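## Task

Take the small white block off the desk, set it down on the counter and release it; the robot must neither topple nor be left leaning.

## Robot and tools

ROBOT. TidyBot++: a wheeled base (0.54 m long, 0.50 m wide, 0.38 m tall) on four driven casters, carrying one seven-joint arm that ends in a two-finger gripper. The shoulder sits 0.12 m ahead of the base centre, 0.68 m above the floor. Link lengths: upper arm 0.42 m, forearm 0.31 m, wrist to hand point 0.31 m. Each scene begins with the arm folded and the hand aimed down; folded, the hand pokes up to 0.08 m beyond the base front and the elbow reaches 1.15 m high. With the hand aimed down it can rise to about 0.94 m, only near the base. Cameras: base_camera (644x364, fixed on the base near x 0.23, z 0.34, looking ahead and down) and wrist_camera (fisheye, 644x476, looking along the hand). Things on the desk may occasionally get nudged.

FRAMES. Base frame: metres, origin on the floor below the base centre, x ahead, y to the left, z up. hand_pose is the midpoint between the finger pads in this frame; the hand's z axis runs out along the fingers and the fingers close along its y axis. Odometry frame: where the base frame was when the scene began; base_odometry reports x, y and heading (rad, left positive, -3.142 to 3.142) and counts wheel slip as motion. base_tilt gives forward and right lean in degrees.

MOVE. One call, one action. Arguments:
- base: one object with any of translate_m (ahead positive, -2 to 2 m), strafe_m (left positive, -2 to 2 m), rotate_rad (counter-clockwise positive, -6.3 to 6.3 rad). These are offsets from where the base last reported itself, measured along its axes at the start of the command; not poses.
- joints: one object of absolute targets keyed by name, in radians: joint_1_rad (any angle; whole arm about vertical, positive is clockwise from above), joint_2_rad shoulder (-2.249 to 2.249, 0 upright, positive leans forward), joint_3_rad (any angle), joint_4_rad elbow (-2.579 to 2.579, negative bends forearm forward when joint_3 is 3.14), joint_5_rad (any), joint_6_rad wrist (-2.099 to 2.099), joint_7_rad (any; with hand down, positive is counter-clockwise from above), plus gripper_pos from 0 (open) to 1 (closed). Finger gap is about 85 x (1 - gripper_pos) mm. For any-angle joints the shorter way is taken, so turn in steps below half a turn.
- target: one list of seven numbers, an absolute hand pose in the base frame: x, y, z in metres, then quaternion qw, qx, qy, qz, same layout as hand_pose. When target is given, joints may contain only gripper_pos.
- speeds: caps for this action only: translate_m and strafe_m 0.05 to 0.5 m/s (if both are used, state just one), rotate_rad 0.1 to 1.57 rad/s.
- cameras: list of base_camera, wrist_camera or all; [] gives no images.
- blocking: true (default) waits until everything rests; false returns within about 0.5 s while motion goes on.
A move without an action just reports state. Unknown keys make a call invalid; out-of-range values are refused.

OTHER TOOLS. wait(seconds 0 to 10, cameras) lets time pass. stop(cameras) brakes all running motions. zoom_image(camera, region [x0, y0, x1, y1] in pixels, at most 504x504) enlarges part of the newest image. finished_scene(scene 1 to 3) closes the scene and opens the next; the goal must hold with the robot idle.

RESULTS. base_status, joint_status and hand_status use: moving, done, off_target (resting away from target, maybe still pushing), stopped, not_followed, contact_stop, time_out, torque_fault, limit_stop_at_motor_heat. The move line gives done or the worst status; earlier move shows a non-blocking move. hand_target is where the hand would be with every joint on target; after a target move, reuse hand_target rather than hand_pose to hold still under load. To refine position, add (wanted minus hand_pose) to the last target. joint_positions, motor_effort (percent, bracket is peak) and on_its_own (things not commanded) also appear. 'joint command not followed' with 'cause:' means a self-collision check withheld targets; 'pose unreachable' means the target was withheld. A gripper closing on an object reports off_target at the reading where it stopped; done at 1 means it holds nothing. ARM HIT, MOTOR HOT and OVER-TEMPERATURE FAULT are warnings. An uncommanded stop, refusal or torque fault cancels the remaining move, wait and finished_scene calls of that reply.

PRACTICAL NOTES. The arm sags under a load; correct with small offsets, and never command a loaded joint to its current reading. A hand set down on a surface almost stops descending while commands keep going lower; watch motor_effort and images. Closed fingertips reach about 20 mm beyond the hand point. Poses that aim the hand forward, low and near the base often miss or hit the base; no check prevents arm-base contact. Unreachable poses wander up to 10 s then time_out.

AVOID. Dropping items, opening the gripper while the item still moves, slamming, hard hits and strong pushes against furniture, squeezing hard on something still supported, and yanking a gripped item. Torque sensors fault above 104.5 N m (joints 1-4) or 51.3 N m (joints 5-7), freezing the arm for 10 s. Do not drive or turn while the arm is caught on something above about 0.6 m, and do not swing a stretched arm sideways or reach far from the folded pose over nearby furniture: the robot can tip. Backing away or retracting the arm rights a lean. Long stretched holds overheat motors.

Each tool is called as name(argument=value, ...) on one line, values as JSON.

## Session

move()

Scene clock: 0.00 s.
base_odometry: x=+0.000 y=+0.000 heading=+0.000
base_tilt: forward=+0.3 right=+0.3
base_status: not commanded
joint_positions: joint_1_rad=-0.016 joint_2_rad=-0.377 joint_3_rad=+3.106 joint_4_rad=-2.512 joint_5_rad=-0.047 joint_6_rad=-0.871 joint_7_rad=+1.564 gripper_pos=+0.000
joint_status: not commanded
motor_effort: joint_1_rad=+0 joint_2_rad=+0 joint_3_rad=+1 joint_4_rad=+16 joint_5_rad=+1 joint_6_rad=+2 joint_7_rad=-1
hand_pose: x=+0.2707 y=+0.0190 z=+0.5963 quat_wxyz=(-0.015, +0.998, +0.008, +0.067) (m; base frame)
hand_target: x=+0.2705 y=+0.0190 z=+0.5962 quat_wxyz=(-0.015, +0.998, +0.007, +0.067) (m; base frame)
hand_status: not commanded
pictures: base_camera, wrist_camera
camera_calibration:
wrist_camera: T_world_to_cam=[[0.0790887, -0.995801, -0.0461059, 0.0234926], [-0.989483, -0.0727996, -0.124996, 0.394644], [0.121115, 0.0555067, -0.991085, 0.693322], [0, 0, 0, 1]] pos_world=[0.304664, 0.0136398, 0.737553]

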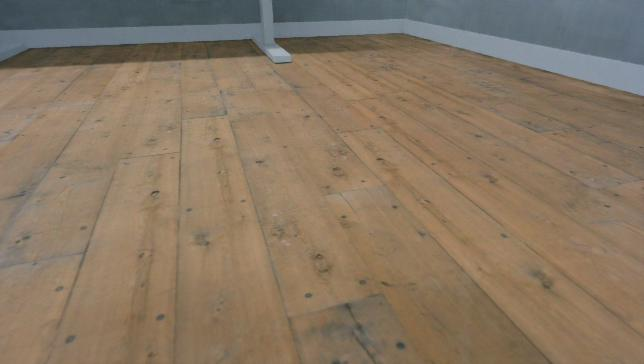

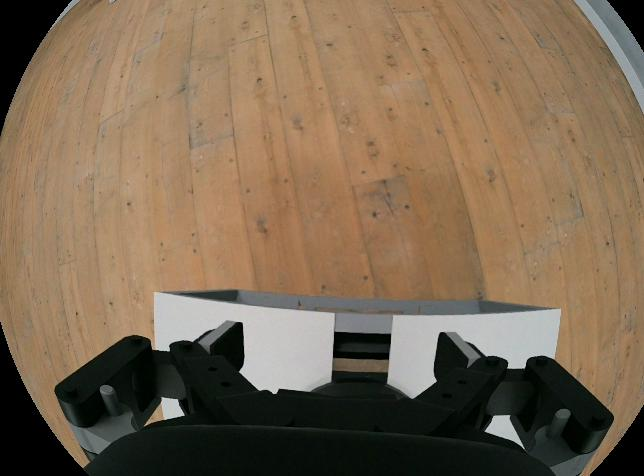

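move(joints={"joint_2_rad": 0.0, "joint_4_rad": -1.4, "joint_6_rad": -0.6}, base={"rotate_rad": 0.3})

Scene clock: 5.40 s.
move: done
base_odometry: x=+0.000 y=+0.000 heading=+0.300
base_tilt: forward=+0.3 right=+0.3
base_status: done
joint_positions: joint_1_rad=-0.016 joint_2_rad=-0.011 joint_3_rad=+3.106 joint_4_rad=-1.415 joint_5_rad=-0.047 joint_6_rad=-0.649 joint_7_rad=+1.564 gripper_pos=+0.000
joint_status: all done
motor_effort: joint_1_rad=+0(1) joint_2_rad=-20(20) joint_3_rad=+0(2) joint_4_rad=+22(22) joint_5_rad=+0(1) joint_6_rad=+8(9) joint_7_rad=-1(2)
hand_pose: x=+0.6984 y=+0.0403 z=+1.0105 quat_wxyz=(-0.037, +0.855, +0.010, +0.517) (m; base frame)
hand_target: x=+0.7101 y=+0.0401 z=+1.0267 quat_wxyz=(-0.038, +0.841, +0.010, +0.539) (m; base frame)
hand_status: not commanded
pictures: base_camera, wrist_camera
camera_calibration:
wrist_camera: T_world_to_cam=[[0.106845, -0.994203, -0.0120369, -0.023842], [-0.47152, -0.0400075, -0.880948, 1.272], [0.875359, 0.0998003, -0.473061, -0.00126131], [0, 0, 0, 1]] pos_world=[0.603426, 0.0273118, 1.11968]

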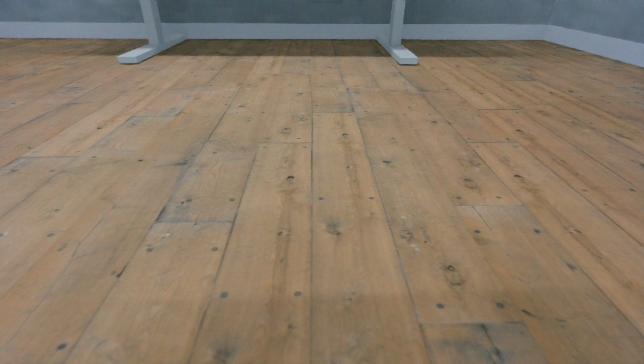

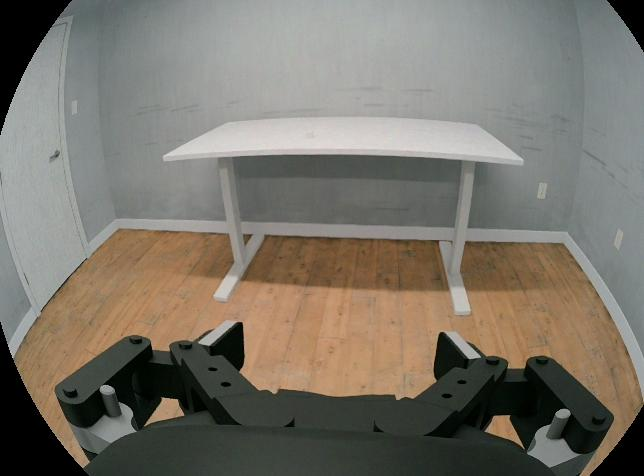

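zoom_image(camera="wrist_camera", region=[260, 100, 370, 170])

zoom_image(camera="wrist_camera", region=[160, 100, 530, 200])

Scaled by 4.582.

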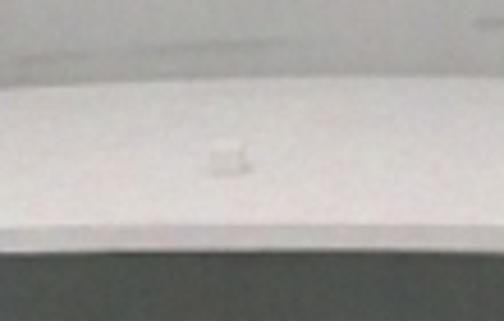

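Scaled by 1.362.

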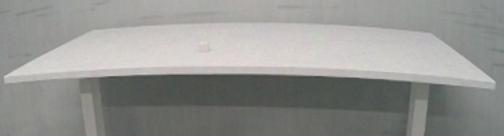

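move(base={"translate_m": 1.165, "strafe_m": 0.306, "rotate_rad": -0.02}, target=[0.68, 0.0, 0.95, 0, 0.9239, 0, 0.3827], cameras=["base_camera", "wrist_camera"])

zoom_image(camera="wrist_camera", region=[250, 200, 430, 380])

Scene clock: 57.40 s.
move: done
base_odometry: x=+1.023 y=+0.636 heading=+0.280
base_tilt: forward=+0.3 right=+0.2
base_status: done
joint_positions: joint_1_rad=-0.016 joint_2_rad=+0.089 joint_3_rad=+3.158 joint_4_rad=-1.283 joint_5_rad=-0.047 joint_6_rad=-0.975 joint_7_rad=+1.564 gripper_pos=+0.000
joint_status: not commanded
motor_effort: joint_1_rad=+0(3) joint_2_rad=-22(25) joint_3_rad=+0(2) joint_4_rad=+20(22) joint_5_rad=+0(1) joint_6_rad=+6(9) joint_7_rad=-1(2)
hand_pose: x=+0.6868 y=+0.0136 z=+0.9456 quat_wxyz=(-0.024, +0.922, -0.008, +0.387) (m; base frame)
hand_target: x=+0.6800 y=+0.0000 z=+0.9500 quat_wxyz=(+0.000, +0.924, +0.000, +0.383) (m; base frame)
hand_status: done (0.016 m and 2.9 deg from the pose sent, 0.075 m and 17.8 deg at the start)
pictures: base_camera, wrist_camera
camera_calibration:
wrist_camera: T_world_to_cam=[[0.0644068, -0.997588, -0.0258976, -0.00756504], [-0.706361, -0.0272422, -0.707327, 1.20529], [0.704915, 0.0638497, -0.706412, 0.319097], [0, 0, 0, 1]] pos_world=[0.626924, 0.00491379, 1.07775]

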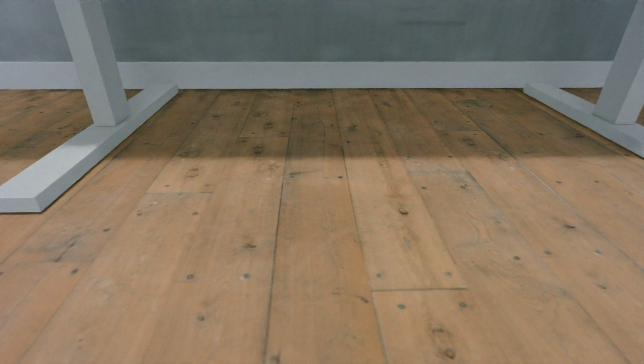

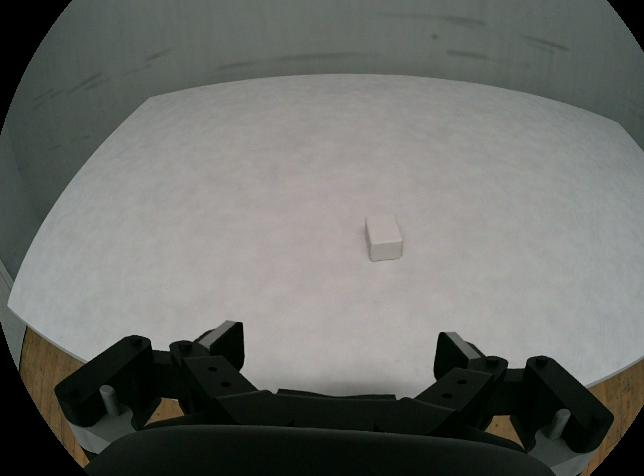

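Scaled by 2.800.

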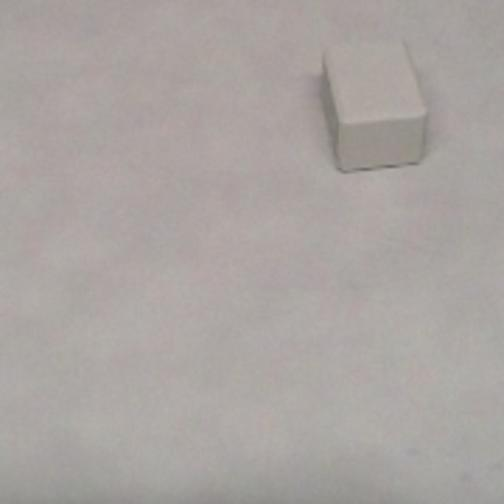

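move(base={"translate_m": 0.075, "strafe_m": -0.02}, target=[0.763, -0.012, 0.893, -0.0261, 0.9151, 0.0601, 0.3979], cameras=["wrist_camera"])

zoom_image(camera="wrist_camera", region=[250, 220, 430, 400])

Scene clock: 100.87 s.
move: done
base_odometry: x=+1.101 y=+0.638 heading=+0.280
base_tilt: forward=+0.3 right=+0.3
base_status: done
joint_positions: joint_1_rad=+0.127 joint_2_rad=+0.276 joint_3_rad=+3.112 joint_4_rad=-1.270 joint_5_rad=-0.140 joint_6_rad=-0.870 joint_7_rad=+1.807 gripper_pos=+0.000
joint_status: not commanded
motor_effort: joint_1_rad=+0(2) joint_2_rad=-30(37) joint_3_rad=-1(2) joint_4_rad=+21(23) joint_5_rad=-1(1) joint_6_rad=+6(8) joint_7_rad=-1(2)
hand_pose: x=+0.7542 y=-0.0292 z=+0.8640 quat_wxyz=(-0.010, +0.932, +0.040, +0.360) (m; base frame)
hand_target: x=+0.7630 y=-0.0120 z=+0.8930 quat_wxyz=(-0.026, +0.915, +0.060, +0.398) (m; base frame)
hand_status: done (0.035 m and 5.6 deg from the pose sent, 0.096 m and 7.9 deg at the start)
pictures: wrist_camera
camera_calibration:
wrist_camera: T_world_to_cam=[[0.142609, -0.989317, 0.0302259, -0.16403], [-0.738466, -0.126683, -0.662283, 1.1763], [0.659038, 0.0721268, -0.748644, 0.287972], [0, 0, 0, 1]] pos_world=[0.702262, -0.0340316, 0.999588]

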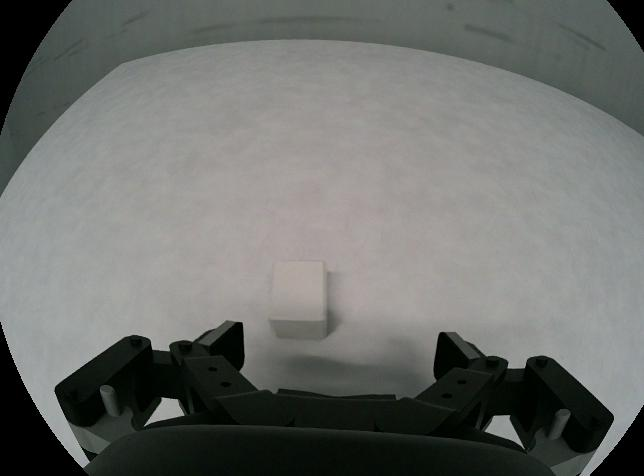

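Scaled by 2.800.

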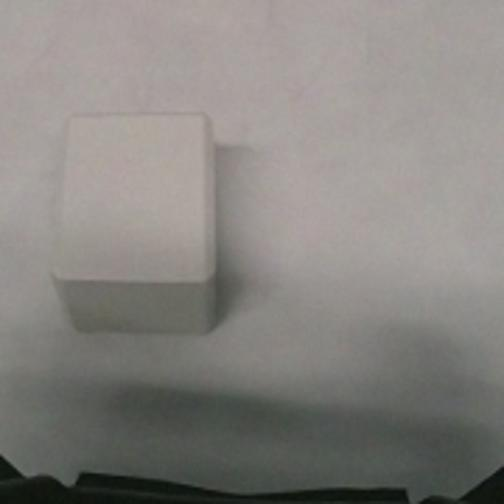

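move(target=[0.770, 0.008, 0.893, -0.0382, 0.9129, 0.0879, 0.3969], cameras=["wrist_camera"])

Scene clock: 137.27 s.
move: done
base_odometry: x=+1.101 y=+0.638 heading=+0.280
base_tilt: forward=+0.3 right=+0.2
base_status: not commanded
joint_positions: joint_1_rad=+0.131 joint_2_rad=+0.284 joint_3_rad=+3.078 joint_4_rad=-1.242 joint_5_rad=-0.164 joint_6_rad=-0.870 joint_7_rad=+1.857 gripper_pos=+0.000
joint_status: not commanded
motor_effort: joint_1_rad=+0(2) joint_2_rad=-30(31) joint_3_rad=+0(1) joint_4_rad=+20(21) joint_5_rad=-1(1) joint_6_rad=+6(7) joint_7_rad=-1(2)
hand_pose: x=+0.7621 y=-0.0081 z=+0.8752 quat_wxyz=(-0.020, +0.925, +0.071, +0.372) (m; base frame)
hand_target: x=+0.7700 y=+0.0080 z=+0.8930 quat_wxyz=(-0.038, +0.913, +0.088, +0.397) (m; base frame)
hand_status: done (0.025 m and 4.3 deg from the pose sent, 0.050 m and 7.9 deg at the start)
pictures: wrist_camera
camera_calibration:
wrist_camera: T_world_to_cam=[[0.205641, -0.977936, 0.0367715, -0.198231], [-0.710827, -0.175088, -0.681226, 1.18742], [0.672634, 0.11395, -0.731149, 0.264356], [0, 0, 0, 1]] pos_world=[0.706998, -0.0160777, 1.00947]

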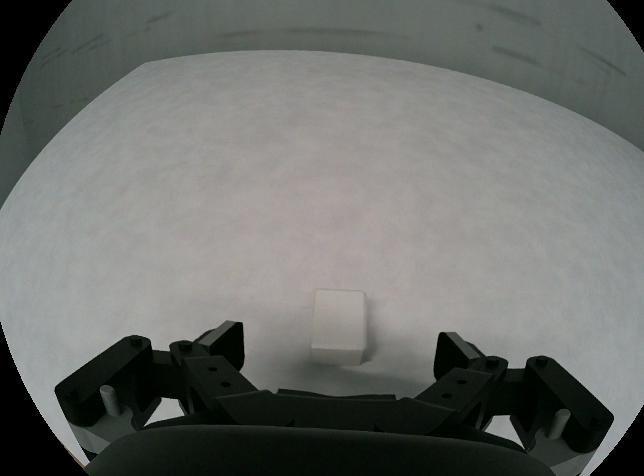

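move(target=[0.813, 0.0133, 0.850, -0.0382, 0.9129, 0.0879, 0.3969], cameras=["wrist_camera"])

zoom_image(camera="wrist_camera", region=[220, 280, 460, 450])

Scene clock: 153.27 s.
move: done
base_odometry: x=+1.101 y=+0.638 heading=+0.280
base_tilt: forward=+0.3 right=+0.3
base_status: not commanded
joint_positions: joint_1_rad=+0.131 joint_2_rad=+0.402 joint_3_rad=+3.038 joint_4_rad=-1.227 joint_5_rad=-0.164 joint_6_rad=-0.792 joint_7_rad=+1.857 gripper_pos=+0.000
joint_status: not commanded
motor_effort: joint_1_rad=+0(1) joint_2_rad=-33(37) joint_3_rad=-1(2) joint_4_rad=+20(22) joint_5_rad=-1(1) joint_6_rad=+6(7) joint_7_rad=-1(2)
hand_pose: x=+0.8024 y=+0.0077 z=+0.8232 quat_wxyz=(-0.036, +0.928, +0.076, +0.362) (m; base frame)
hand_target: x=+0.8130 y=+0.0133 z=+0.8500 quat_wxyz=(-0.038, +0.913, +0.088, +0.397) (m; base frame)
hand_status: done (0.029 m and 4.6 deg from the pose sent, 0.061 m and 4.3 deg at the start)
pictures: wrist_camera
camera_calibration:
wrist_camera: T_world_to_cam=[[0.22797, -0.97363, 0.00863424, -0.183903], [-0.722139, -0.17502, -0.669241, 1.18252], [0.653104, 0.146332, -0.742996, 0.222574], [0, 0, 0, 1]] pos_world=[0.750503, -0.0046592, 0.958349]

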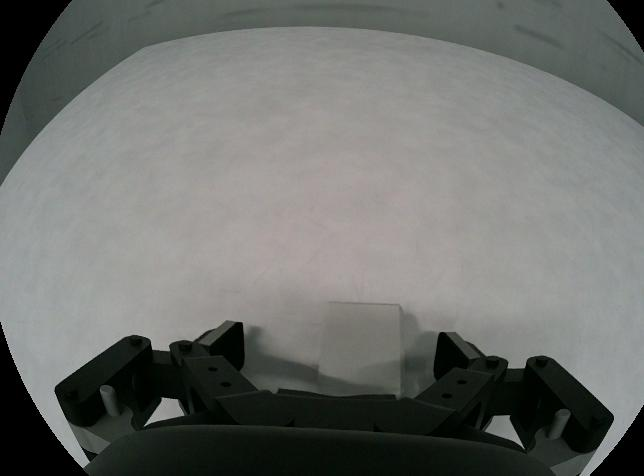

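Scaled by 2.100.

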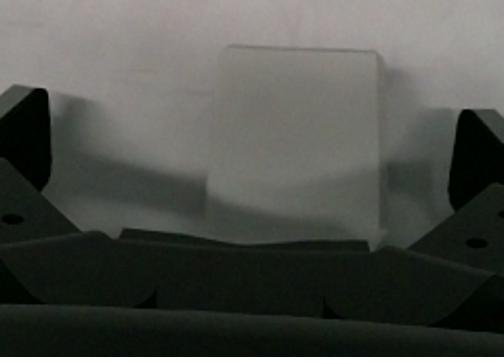

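move(base={"strafe_m": -0.009}, target=[0.813, 0.0133, 0.857, -0.0382, 0.9129, 0.0879, 0.3969], cameras=["wrist_camera"])

Scene clock: 182.63 s.
move: done
base_odometry: x=+1.103 y=+0.630 heading=+0.281
base_tilt: forward=+0.4 right=+0.3
base_status: done
joint_positions: joint_1_rad=+0.134 joint_2_rad=+0.402 joint_3_rad=+3.037 joint_4_rad=-1.205 joint_5_rad=-0.164 joint_6_rad=-0.791 joint_7_rad=+1.857 gripper_pos=+0.000
joint_status: not commanded
motor_effort: joint_1_rad=+0(3) joint_2_rad=-34(35) joint_3_rad=-1(3) joint_4_rad=+21(22) joint_5_rad=-1(1) joint_6_rad=+6(7) joint_7_rad=-1(2)
hand_pose: x=+0.8076 y=+0.0056 z=+0.8347 quat_wxyz=(-0.035, +0.924, +0.075, +0.372) (m; base frame)
hand_target: x=+0.8130 y=+0.0133 z=+0.8570 quat_wxyz=(-0.038, +0.913, +0.088, +0.397) (m; base frame)
hand_status: done (0.024 m and 3.4 deg from the pose sent, 0.036 m and 4.6 deg at the start)
pictures: wrist_camera
camera_calibration:
wrist_camera: T_world_to_cam=[[0.224858, -0.97429, 0.0140907, -0.189319], [-0.70771, -0.17324, -0.684934, 1.19517], [0.669765, 0.144041, -0.728469, 0.202421], [0, 0, 0, 1]] pos_world=[0.752828, -0.00655812, 0.968737]

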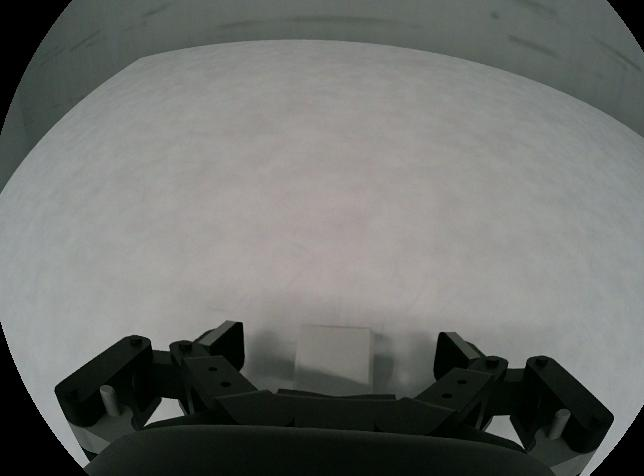

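move(target=[0.810, 0.0133, 0.848, -0.0382, 0.9129, 0.0879, 0.3969], cameras=["wrist_camera"])

Scene clock: 194.77 s.
move: done
base_odometry: x=+1.103 y=+0.630 heading=+0.281
base_tilt: forward=+0.3 right=+0.3
base_status: not commanded
joint_positions: joint_1_rad=+0.134 joint_2_rad=+0.402 joint_3_rad=+3.036 joint_4_rad=-1.221 joint_5_rad=-0.164 joint_6_rad=-0.774 joint_7_rad=+1.857 gripper_pos=+0.000
joint_status: not commanded
motor_effort: joint_1_rad=+0(1) joint_2_rad=-34(35) joint_3_rad=-2(2) joint_4_rad=+21(21) joint_5_rad=-1(1) joint_6_rad=+6(7) joint_7_rad=-1(2)
hand_pose: x=+0.8078 y=+0.0057 z=+0.8302 quat_wxyz=(-0.034, +0.924, +0.074, +0.373) (m; base frame)
hand_target: x=+0.8100 y=+0.0133 z=+0.8480 quat_wxyz=(-0.038, +0.913, +0.088, +0.397) (m; base frame)
hand_status: done (0.019 m and 3.4 deg from the pose sent, 0.016 m and 3.4 deg at the start)
pictures: wrist_camera
camera_calibration:
wrist_camera: T_world_to_cam=[[0.222847, -0.974752, 0.0140655, -0.1875], [-0.707005, -0.171535, -0.686091, 1.19258], [0.671181, 0.142949, -0.72738, 0.196985], [0, 0, 0, 1]] pos_world=[0.752727, -0.00635644, 0.964135]

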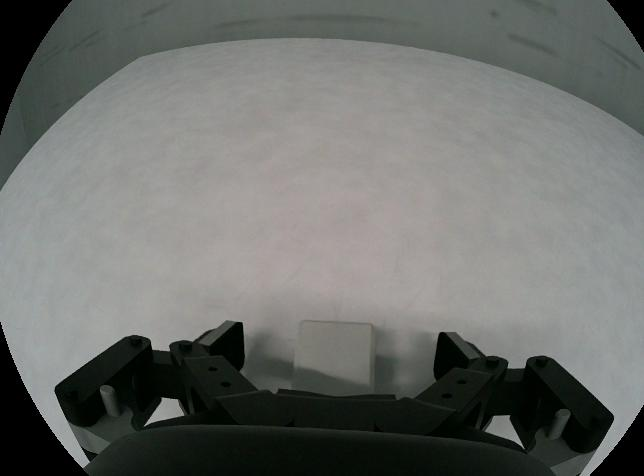

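move(target=[0.808, 0.0133, 0.841, -0.0382, 0.9129, 0.0879, 0.3969], cameras=["wrist_camera"])

Scene clock: 204.10 s.
move: done
base_odometry: x=+1.103 y=+0.630 heading=+0.281
base_tilt: forward=+0.4 right=+0.3
base_status: not commanded
joint_positions: joint_1_rad=+0.135 joint_2_rad=+0.401 joint_3_rad=+3.032 joint_4_rad=-1.244 joint_5_rad=-0.164 joint_6_rad=-0.754 joint_7_rad=+1.857 gripper_pos=+0.000
joint_status: not commanded
motor_effort: joint_1_rad=+0(1) joint_2_rad=-34(35) joint_3_rad=-1(1) joint_4_rad=+21(22) joint_5_rad=-1(1) joint_6_rad=+6(7) joint_7_rad=-1(1)
hand_pose: x=+0.8067 y=+0.0065 z=+0.8229 quat_wxyz=(-0.035, +0.925, +0.073, +0.372) (m; base frame)
hand_target: x=+0.8080 y=+0.0133 z=+0.8410 quat_wxyz=(-0.038, +0.913, +0.088, +0.397) (m; base frame)
hand_status: done (0.019 m and 3.6 deg from the pose sent, 0.013 m and 3.4 deg at the start)
pictures: wrist_camera
camera_calibration:
wrist_camera: T_world_to_cam=[[0.221726, -0.975032, 0.01229, -0.184114], [-0.708942, -0.169844, -0.68451, 1.18719], [0.669507, 0.143061, -0.7289, 0.194849], [0, 0, 0, 1]] pos_world=[0.752022, -0.00575406, 0.956935]

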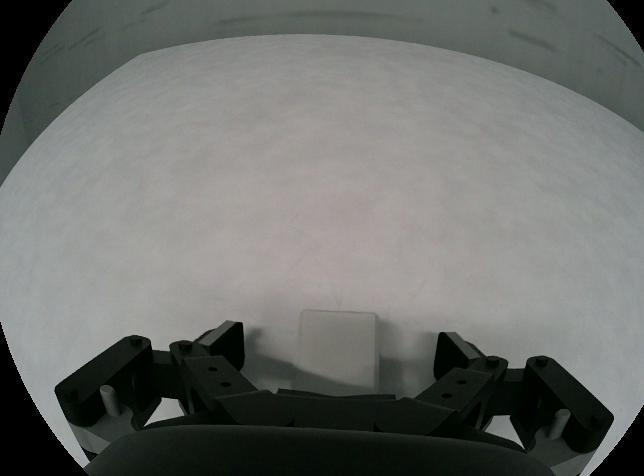

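move(joints={"gripper_pos": 0.75}, cameras=["wrist_camera"])

Scene clock: 211.97 s.
move: off_target
base_odometry: x=+1.103 y=+0.630 heading=+0.281
base_tilt: forward=+0.4 right=+0.3
base_status: not commanded
joint_positions: joint_1_rad=+0.136 joint_2_rad=+0.395 joint_3_rad=+3.032 joint_4_rad=-1.244 joint_5_rad=-0.164 joint_6_rad=-0.748 joint_7_rad=+1.857 gripper_pos=+0.674
joint_status: gripper_pos off_target (ended at +0.674, target +0.750)
motor_effort: joint_1_rad=+0(1) joint_2_rad=-33(34) joint_3_rad=-1(2) joint_4_rad=+20(21) joint_5_rad=-1(1) joint_6_rad=+5(7) joint_7_rad=-1(2)
hand_pose: x=+0.8072 y=+0.0061 z=+0.8282 quat_wxyz=(-0.034, +0.922, +0.073, +0.378) (m; base frame)
hand_target: x=+0.8080 y=+0.0133 z=+0.8410 quat_wxyz=(-0.038, +0.913, +0.088, +0.397) (m; base frame)
hand_status: not commanded
pictures: wrist_camera
camera_calibration:
wrist_camera: T_world_to_cam=[[0.220158, -0.975335, 0.0158983, -0.186419], [-0.701045, -0.169534, -0.692671, 1.19145], [0.678282, 0.141351, -0.721078, 0.184834], [0, 0, 0, 1]] pos_world=[0.750936, -0.00595464, 0.96153]

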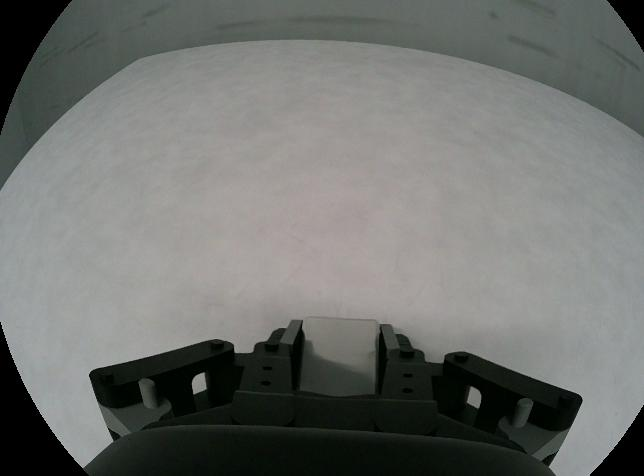

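move(target=[0.808, 0.0133, 0.89, -0.0382, 0.9129, 0.0879, 0.3969], cameras=["wrist_camera"])

move(joints={"gripper_pos": 0.85}, target=[0.77, 0.0133, 0.96, -0.0382, 0.9129, 0.0879, 0.3969], cameras=["wrist_camera"])

Scene clock: 222.67 s.
move: done
base_odometry: x=+1.103 y=+0.630 heading=+0.281
base_tilt: forward=+0.3 right=+0.3
base_status: not commanded
joint_positions: joint_1_rad=+0.133 joint_2_rad=+0.395 joint_3_rad=+3.039 joint_4_rad=-1.115 joint_5_rad=-0.164 joint_6_rad=-0.835 joint_7_rad=+1.857 gripper_pos=+0.674
joint_status: not commanded
motor_effort: joint_1_rad=+0(1) joint_2_rad=-34(36) joint_3_rad=-1(2) joint_4_rad=+21(22) joint_5_rad=-1(1) joint_6_rad=+7(7) joint_7_rad=-1(2)
hand_pose: x=+0.8163 y=+0.0046 z=+0.8784 quat_wxyz=(-0.032, +0.914, +0.079, +0.398) (m; base frame)
hand_target: x=+0.8080 y=+0.0133 z=+0.8900 quat_wxyz=(-0.038, +0.913, +0.088, +0.397) (m; base frame)
hand_status: done (0.017 m and 1.3 deg from the pose sent, 0.062 m and 3.0 deg at the start)
pictures: wrist_camera
camera_calibration:
wrist_camera: T_world_to_cam=[[0.227394, -0.973343, 0.0299243, -0.208894], [-0.668303, -0.178333, -0.722197, 1.23164], [0.708282, 0.144224, -0.69104, 0.164205], [0, 0, 0, 1]] pos_world=[0.75431, -0.00736495, 1.00921]

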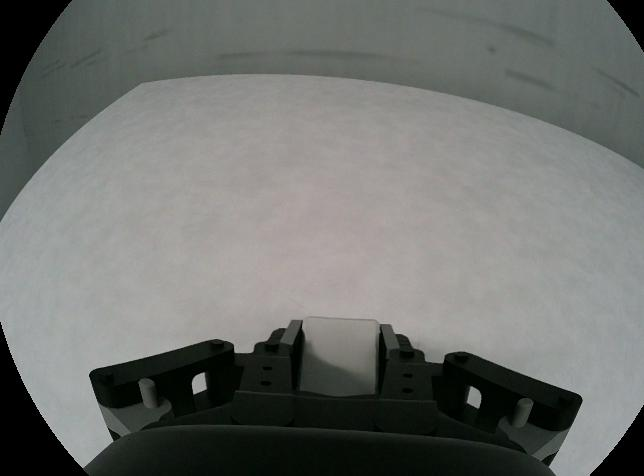

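Scene clock: 224.03 s.
move: off_target
base_odometry: x=+1.103 y=+0.630 heading=+0.281
base_tilt: forward=+0.3 right=+0.3
base_status: not commanded
joint_positions: joint_1_rad=+0.120 joint_2_rad=+0.325 joint_3_rad=+3.074 joint_4_rad=-0.984 joint_5_rad=-0.164 joint_6_rad=-1.030 joint_7_rad=+1.857 gripper_pos=+0.674
joint_status: gripper_pos off_target (ended at +0.674, target +0.850)
motor_effort: joint_1_rad=+0(1) joint_2_rad=-31(37) joint_3_rad=+0(2) joint_4_rad=+20(23) joint_5_rad=-1(1) joint_6_rad=+7(7) joint_7_rad=-2(2)
hand_pose: x=+0.7800 y=+0.0025 z=+0.9504 quat_wxyz=(-0.024, +0.912, +0.090, +0.399) (m; base frame)
hand_target: x=+0.7700 y=+0.0133 z=+0.9600 quat_wxyz=(-0.038, +0.913, +0.088, +0.397) (m; base frame)
hand_status: done (0.018 m and 1.7 deg from the pose sent, 0.094 m and 1.3 deg at the start)
pictures: wrist_camera
camera_calibration:
wrist_camera: T_world_to_cam=[[0.241027, -0.96902, 0.0539132, -0.238288], [-0.66149, -0.204675, -0.721484, 1.25312], [0.710167, 0.138234, -0.690329, 0.237854], [0, 0, 0, 1]] pos_world=[0.717441, -0.00730369, 1.08115]

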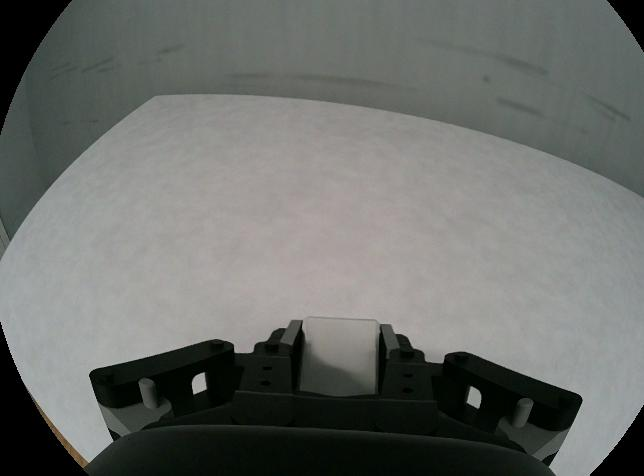

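move(base={"translate_m": -1.1, "rotate_rad": 3.14}, target=[0.62, 0.0, 1.05, 0, 0.9063, 0, 0.4226])

Scene clock: 260.17 s.
move: done
base_odometry: x=+0.046 y=+0.325 heading=-2.861
base_tilt: forward=+0.3 right=+0.2
base_status: done
joint_positions: joint_1_rad=-0.019 joint_2_rad=-0.020 joint_3_rad=+3.157 joint_4_rad=-1.097 joint_5_rad=-0.068 joint_6_rad=-1.156 joint_7_rad=+1.641 gripper_pos=+0.674
joint_status: not commanded
motor_effort: joint_1_rad=+0(3) joint_2_rad=-17(37) joint_3_rad=+0(4) joint_4_rad=+19(23) joint_5_rad=+0(2) joint_6_rad=+8(8) joint_7_rad=-1(2)
hand_pose: x=+0.6328 y=+0.0228 z=+1.0605 quat_wxyz=(-0.020, +0.897, +0.035, +0.439) (m; base frame)
hand_target: x=+0.6200 y=+0.0000 z=+1.0500 quat_wxyz=(+0.000, +0.906, +0.000, +0.423) (m; base frame)
hand_status: done (0.028 m and 5.1 deg from the pose sent, 0.189 m and 11.0 deg at the start)
pictures: base_camera, wrist_camera
camera_calibration:
wrist_camera: T_world_to_cam=[[0.136567, -0.990294, 0.0258336, -0.092719], [-0.614535, -0.105144, -0.781852, 1.27132], [0.776979, 0.0908998, -0.622929, 0.303014], [0, 0, 0, 1]] pos_world=[0.558499, 0.0143089, 1.18514]

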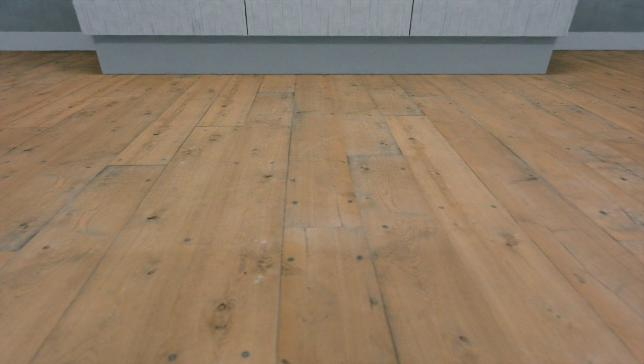

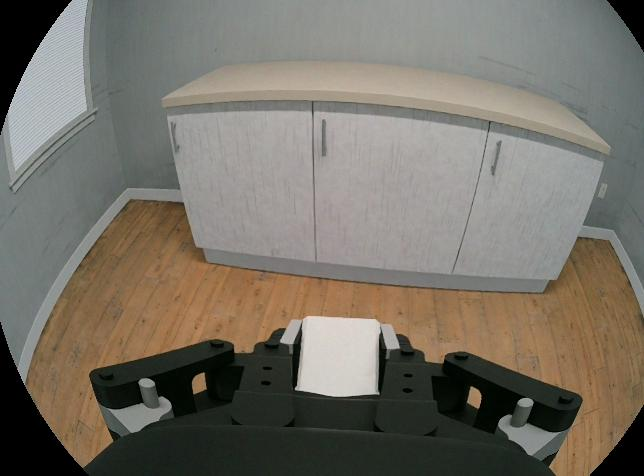

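move(base={"translate_m": 1.16, "rotate_rad": -0.01}, target=[0.645, -0.01, 0.99, 0, 0.9188, 0, 0.3947])

Scene clock: 287.00 s.
move: done
base_odometry: x=-1.069 y=+0.004 heading=-2.871
base_tilt: forward=+0.3 right=+0.3
base_status: done
joint_positions: joint_1_rad=-0.017 joint_2_rad=+0.013 joint_3_rad=+3.171 joint_4_rad=-1.218 joint_5_rad=-0.068 joint_6_rad=-1.131 joint_7_rad=+1.641 gripper_pos=+0.674
joint_status: not commanded
motor_effort: joint_1_rad=+0(2) joint_2_rad=-19(22) joint_3_rad=+0(3) joint_4_rad=+20(21) joint_5_rad=+0(1) joint_6_rad=+7(8) joint_7_rad=-1(2)
hand_pose: x=+0.6401 y=+0.0141 z=+0.9866 quat_wxyz=(-0.018, +0.924, +0.025, +0.381) (m; base frame)
hand_target: x=+0.6450 y=-0.0100 z=+0.9899 quat_wxyz=(+0.000, +0.919, +0.000, +0.395) (m; base frame)
hand_status: done (0.025 m and 3.9 deg from the pose sent, 0.079 m and 7.3 deg at the start)
pictures: base_camera, wrist_camera
camera_calibration:
wrist_camera: T_world_to_cam=[[0.120614, -0.99266, 0.00882676, -0.0733327], [-0.711446, -0.0926389, -0.696608, 1.19483], [0.692313, 0.0777408, -0.717397, 0.399694], [0, 0, 0, 1]] pos_world=[0.582188, 0.00682074, 1.11972]

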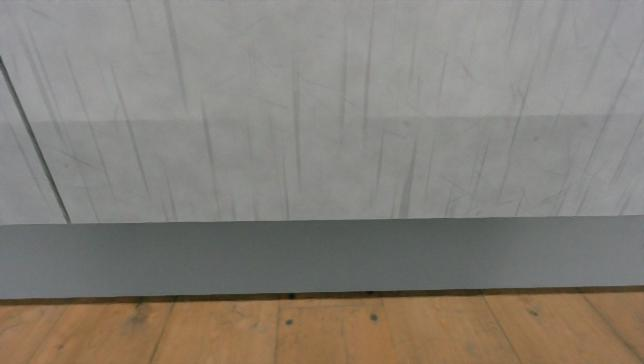

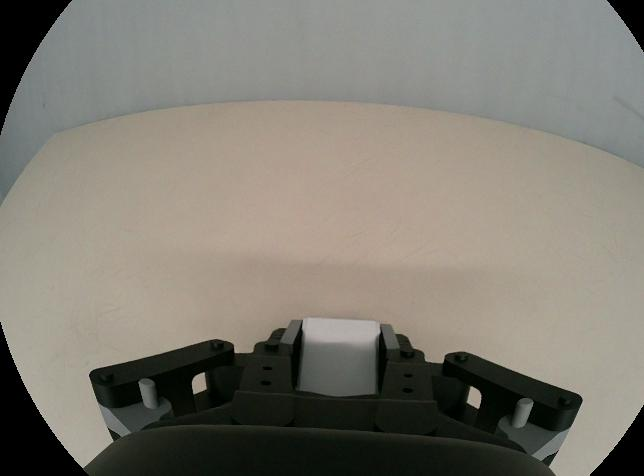

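move(target=[0.650, -0.01, 0.962, 0, 0.9188, 0, 0.3947], cameras=[])

move(target=[0.650, -0.01, 0.947, 0, 0.9171, 0, 0.3987], cameras=[])

Scene clock: 298.70 s.
move: done
base_odometry: x=-1.069 y=+0.004 heading=-2.871
base_tilt: forward=+0.3 right=+0.3
base_status: not commanded
joint_positions: joint_1_rad=-0.017 joint_2_rad=+0.013 joint_3_rad=+3.171 joint_4_rad=-1.318 joint_5_rad=-0.068 joint_6_rad=-1.045 joint_7_rad=+1.641 gripper_pos=+0.674
joint_status: not commanded
motor_effort: joint_1_rad=+0(1) joint_2_rad=-20(21) joint_3_rad=+1(1) joint_4_rad=+21(22) joint_5_rad=+0(0) joint_6_rad=+7(8) joint_7_rad=-1(2)
hand_pose: x=+0.6460 y=+0.0132 z=+0.9534 quat_wxyz=(-0.018, +0.927, +0.022, +0.374) (m; base frame)
hand_target: x=+0.6500 y=-0.0100 z=+0.9620 quat_wxyz=(+0.000, +0.919, +0.000, +0.395) (m; base frame)
hand_status: done (0.025 m and 4.1 deg from the pose sent, 0.036 m and 3.9 deg at the start)
pictures: none
No camera images: "cameras" was empty.

Scene clock: 299.77 s.
move: done
base_odometry: x=-1.069 y=+0.004 heading=-2.871
base_tilt: forward=+0.3 right=+0.2
base_status: not commanded
joint_positions: joint_1_rad=-0.017 joint_2_rad=+0.009 joint_3_rad=+3.171 joint_4_rad=-1.386 joint_5_rad=-0.068 joint_6_rad=-0.980 joint_7_rad=+1.641 gripper_pos=+0.674
joint_status: not commanded
motor_effort: joint_1_rad=+0(1) joint_2_rad=-20(21) joint_3_rad=+0(1) joint_4_rad=+21(22) joint_5_rad=+0(0) joint_6_rad=+7(7) joint_7_rad=-1(2)
hand_pose: x=+0.6489 y=+0.0124 z=+0.9340 quat_wxyz=(-0.018, +0.927, +0.020, +0.375) (m; base frame)
hand_target: x=+0.6500 y=-0.0100 z=+0.9470 quat_wxyz=(+0.000, +0.917, +0.000, +0.399) (m; base frame)
hand_status: done (0.026 m and 4.2 deg from the pose sent, 0.024 m and 4.4 deg at the start)
pictures: none
No camera images: "cameras" was empty.

move(target=[0.650, -0.01, 0.938, 0, 0.9160, 0, 0.4012], cameras=[])

move(target=[0.650, -0.01, 0.926, 0, 0.9160, 0, 0.4012], cameras=["wrist_camera"])

Scene clock: 311.10 s.
move: done
base_odometry: x=-1.069 y=+0.004 heading=-2.871
base_tilt: forward=+0.3 right=+0.2
base_status: not commanded
joint_positions: joint_1_rad=-0.017 joint_2_rad=+0.004 joint_3_rad=+3.171 joint_4_rad=-1.423 joint_5_rad=-0.068 joint_6_rad=-0.938 joint_7_rad=+1.641 gripper_pos=+0.674
joint_status: not commanded
motor_effort: joint_1_rad=+0(0) joint_2_rad=-19(20) joint_3_rad=+0(1) joint_4_rad=+20(22) joint_5_rad=+0(0) joint_6_rad=+7(7) joint_7_rad=-1(2)
hand_pose: x=+0.6505 y=+0.0118 z=+0.9263 quat_wxyz=(-0.017, +0.925, +0.019, +0.379) (m; base frame)
hand_target: x=+0.6500 y=-0.0100 z=+0.9380 quat_wxyz=(+0.000, +0.916, +0.000, +0.401) (m; base frame)
hand_status: done (0.025 m and 4.0 deg from the pose sent, 0.023 m and 4.5 deg at the start)
pictures: none
No camera images: "cameras" was empty.

Scene clock: 311.80 s.
move: done
base_odometry: x=-1.069 y=+0.004 heading=-2.871
base_tilt: forward=+0.3 right=+0.3
base_status: not commanded
joint_positions: joint_1_rad=-0.017 joint_2_rad=-0.010 joint_3_rad=+3.171 joint_4_rad=-1.455 joint_5_rad=-0.068 joint_6_rad=-0.893 joint_7_rad=+1.641 gripper_pos=+0.674
joint_status: not commanded
motor_effort: joint_1_rad=+1(1) joint_2_rad=-17(20) joint_3_rad=+1(2) joint_4_rad=+19(21) joint_5_rad=+0(1) joint_6_rad=+6(7) joint_7_rad=-1(2)
hand_pose: x=+0.6512 y=+0.0111 z=+0.9265 quat_wxyz=(-0.017, +0.920, +0.017, +0.392) (m; base frame)
hand_target: x=+0.6500 y=-0.0100 z=+0.9260 quat_wxyz=(+0.000, +0.916, +0.000, +0.401) (m; base frame)
hand_status: done (0.021 m and 3.0 deg from the pose sent, 0.022 m and 4.0 deg at the start)
pictures: wrist_camera
camera_calibration:
wrist_camera: T_world_to_cam=[[0.104806, -0.994465, 0.00742068, -0.065495], [-0.696448, -0.078721, -0.713276, 1.16616], [0.709913, 0.0695879, -0.700844, 0.322344], [0, 0, 0, 1]] pos_world=[0.590198, 0.0042375, 1.05819]

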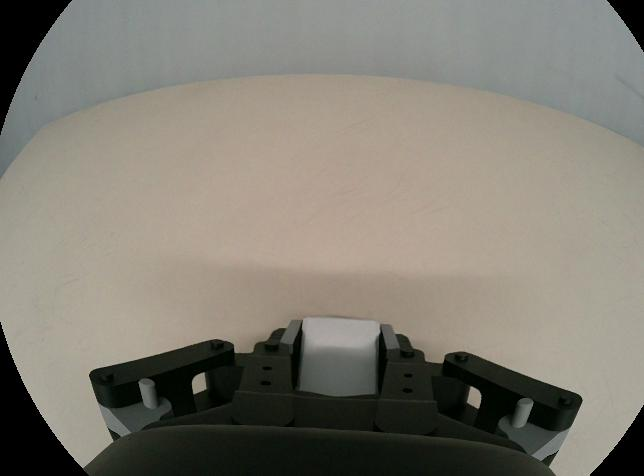

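move(target=[0.650, -0.01, 0.933, 0, 0.9188, 0, 0.3947], cameras=[])

move(joints={"gripper_pos": 0.3}, cameras=["wrist_camera"])

Scene clock: 319.23 s.
move: done
base_odometry: x=-1.069 y=+0.004 heading=-2.871
base_tilt: forward=+0.3 right=+0.3
base_status: not commanded
joint_positions: joint_1_rad=-0.016 joint_2_rad=-0.009 joint_3_rad=+3.171 joint_4_rad=-1.447 joint_5_rad=-0.068 joint_6_rad=-0.903 joint_7_rad=+1.641 gripper_pos=+0.674
joint_status: not commanded
motor_effort: joint_1_rad=+0(1) joint_2_rad=-19(20) joint_3_rad=+0(1) joint_4_rad=+21(21) joint_5_rad=+0(0) joint_6_rad=+7(7) joint_7_rad=+0(2)
hand_pose: x=+0.6507 y=+0.0108 z=+0.9281 quat_wxyz=(-0.017, +0.920, +0.017, +0.391) (m; base frame)
hand_target: x=+0.6500 y=-0.0100 z=+0.9330 quat_wxyz=(+0.000, +0.919, +0.000, +0.395) (m; base frame)
hand_status: done (0.021 m and 2.8 deg from the pose sent, 0.022 m and 2.8 deg at the start)
pictures: none
No camera images: "cameras" was empty.

Scene clock: 320.07 s.
move: done
base_odometry: x=-1.069 y=+0.004 heading=-2.871
base_tilt: forward=+0.4 right=+0.3
base_status: not commanded
joint_positions: joint_1_rad=-0.016 joint_2_rad=-0.009 joint_3_rad=+3.171 joint_4_rad=-1.447 joint_5_rad=-0.068 joint_6_rad=-0.903 joint_7_rad=+1.641 gripper_pos=+0.300
joint_status: all done
motor_effort: joint_1_rad=+0(0) joint_2_rad=-19(20) joint_3_rad=+0(1) joint_4_rad=+20(22) joint_5_rad=+0(0) joint_6_rad=+7(7) joint_7_rad=-1(2)
hand_pose: x=+0.6507 y=+0.0108 z=+0.9281 quat_wxyz=(-0.017, +0.920, +0.017, +0.391) (m; base frame)
hand_target: x=+0.6500 y=-0.0100 z=+0.9330 quat_wxyz=(+0.000, +0.919, +0.000, +0.395) (m; base frame)
hand_status: not commanded
pictures: wrist_camera
camera_calibration:
wrist_camera: T_world_to_cam=[[0.104687, -0.994479, 0.00716731, -0.0654459], [-0.69818, -0.0786243, -0.711592, 1.16651], [0.708227, 0.06949, -0.702557, 0.326583], [0, 0, 0, 1]] pos_world=[0.589994, 0.0039376, 1.05999]

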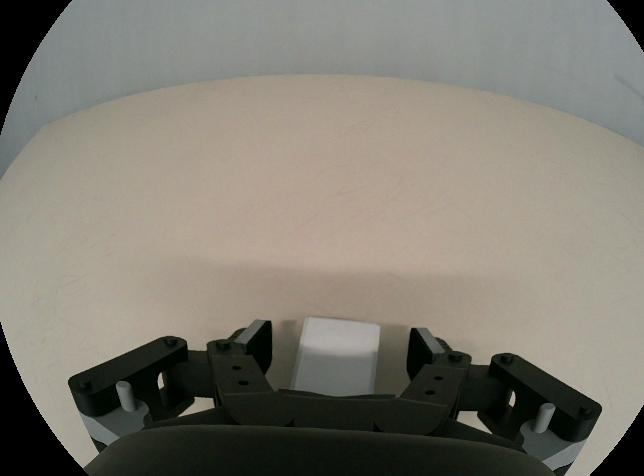

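Released. Now retreat along the approach axis.

move(joints={"gripper_pos": 0.0}, target=[0.59, -0.01, 0.99, 0, 0.9188, 0, 0.3947], cameras=[])

move(target=[0.51, -0.01, 1.05, 0, 0.9239, 0, 0.3827], cameras=["wrist_camera"])

Scene clock: 328.13 s.
move: done
base_odometry: x=-1.069 y=+0.004 heading=-2.871
base_tilt: forward=+0.4 right=+0.3
base_status: not commanded
joint_positions: joint_1_rad=-0.016 joint_2_rad=-0.117 joint_3_rad=+3.172 joint_4_rad=-1.362 joint_5_rad=-0.068 joint_6_rad=-1.067 joint_7_rad=+1.641 gripper_pos=+0.000
joint_status: all done
motor_effort: joint_1_rad=+0(1) joint_2_rad=-14(22) joint_3_rad=+0(1) joint_4_rad=+20(22) joint_5_rad=+0(0) joint_6_rad=+7(7) joint_7_rad=-1(2)
hand_pose: x=+0.5978 y=+0.0119 z=+0.9906 quat_wxyz=(-0.018, +0.914, +0.022, +0.404) (m; base frame)
hand_target: x=+0.5900 y=-0.0100 z=+0.9900 quat_wxyz=(+0.000, +0.919, +0.000, +0.395) (m; base frame)
hand_status: done (0.023 m and 3.5 deg from the pose sent, 0.089 m and 2.8 deg at the start)
pictures: none
No camera images: "cameras" was empty.

Scene clock: 329.60 s.
move: done
base_odometry: x=-1.069 y=+0.004 heading=-2.871
base_tilt: forward=+0.3 right=+0.3
base_status: not commanded
joint_positions: joint_1_rad=-0.016 joint_2_rad=-0.209 joint_3_rad=+3.174 joint_4_rad=-1.196 joint_5_rad=-0.068 joint_6_rad=-1.349 joint_7_rad=+1.641 gripper_pos=+0.000
joint_status: not commanded
motor_effort: joint_1_rad=+0(1) joint_2_rad=-9(17) joint_3_rad=+1(1) joint_4_rad=+18(21) joint_5_rad=+0(0) joint_6_rad=+7(8) joint_7_rad=-1(2)
hand_pose: x=+0.5190 y=+0.0131 z=+1.0516 quat_wxyz=(-0.020, +0.919, +0.030, +0.393) (m; base frame)
hand_target: x=+0.5100 y=-0.0100 z=+1.0500 quat_wxyz=(+0.000, +0.924, +0.000, +0.383) (m; base frame)
hand_status: done (0.025 m and 4.3 deg from the pose sent, 0.108 m and 4.2 deg at the start)
pictures: wrist_camera
camera_calibration:
wrist_camera: T_world_to_cam=[[0.129939, -0.99145, 0.0119503, -0.0684469], [-0.692172, -0.0993324, -0.714864, 1.16311], [0.709939, 0.0846171, -0.699161, 0.501768], [0, 0, 0, 1]] pos_world=[0.457739, 0.00521428, 1.1831]

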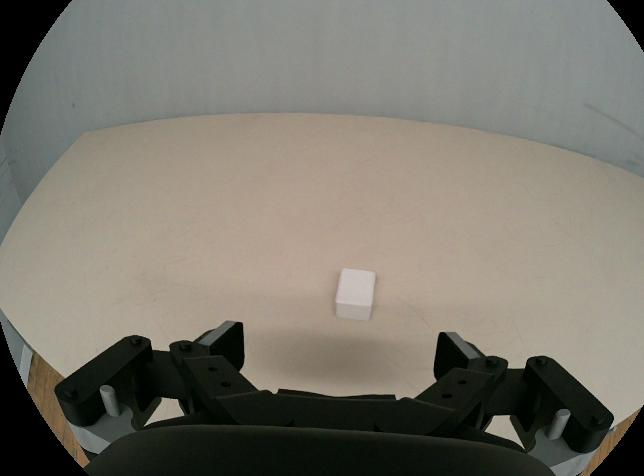

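The white block is sitting on the counter, and the gripper is open and clear of it.

finished_scene(scene=3)

The scene is finished: the task was done.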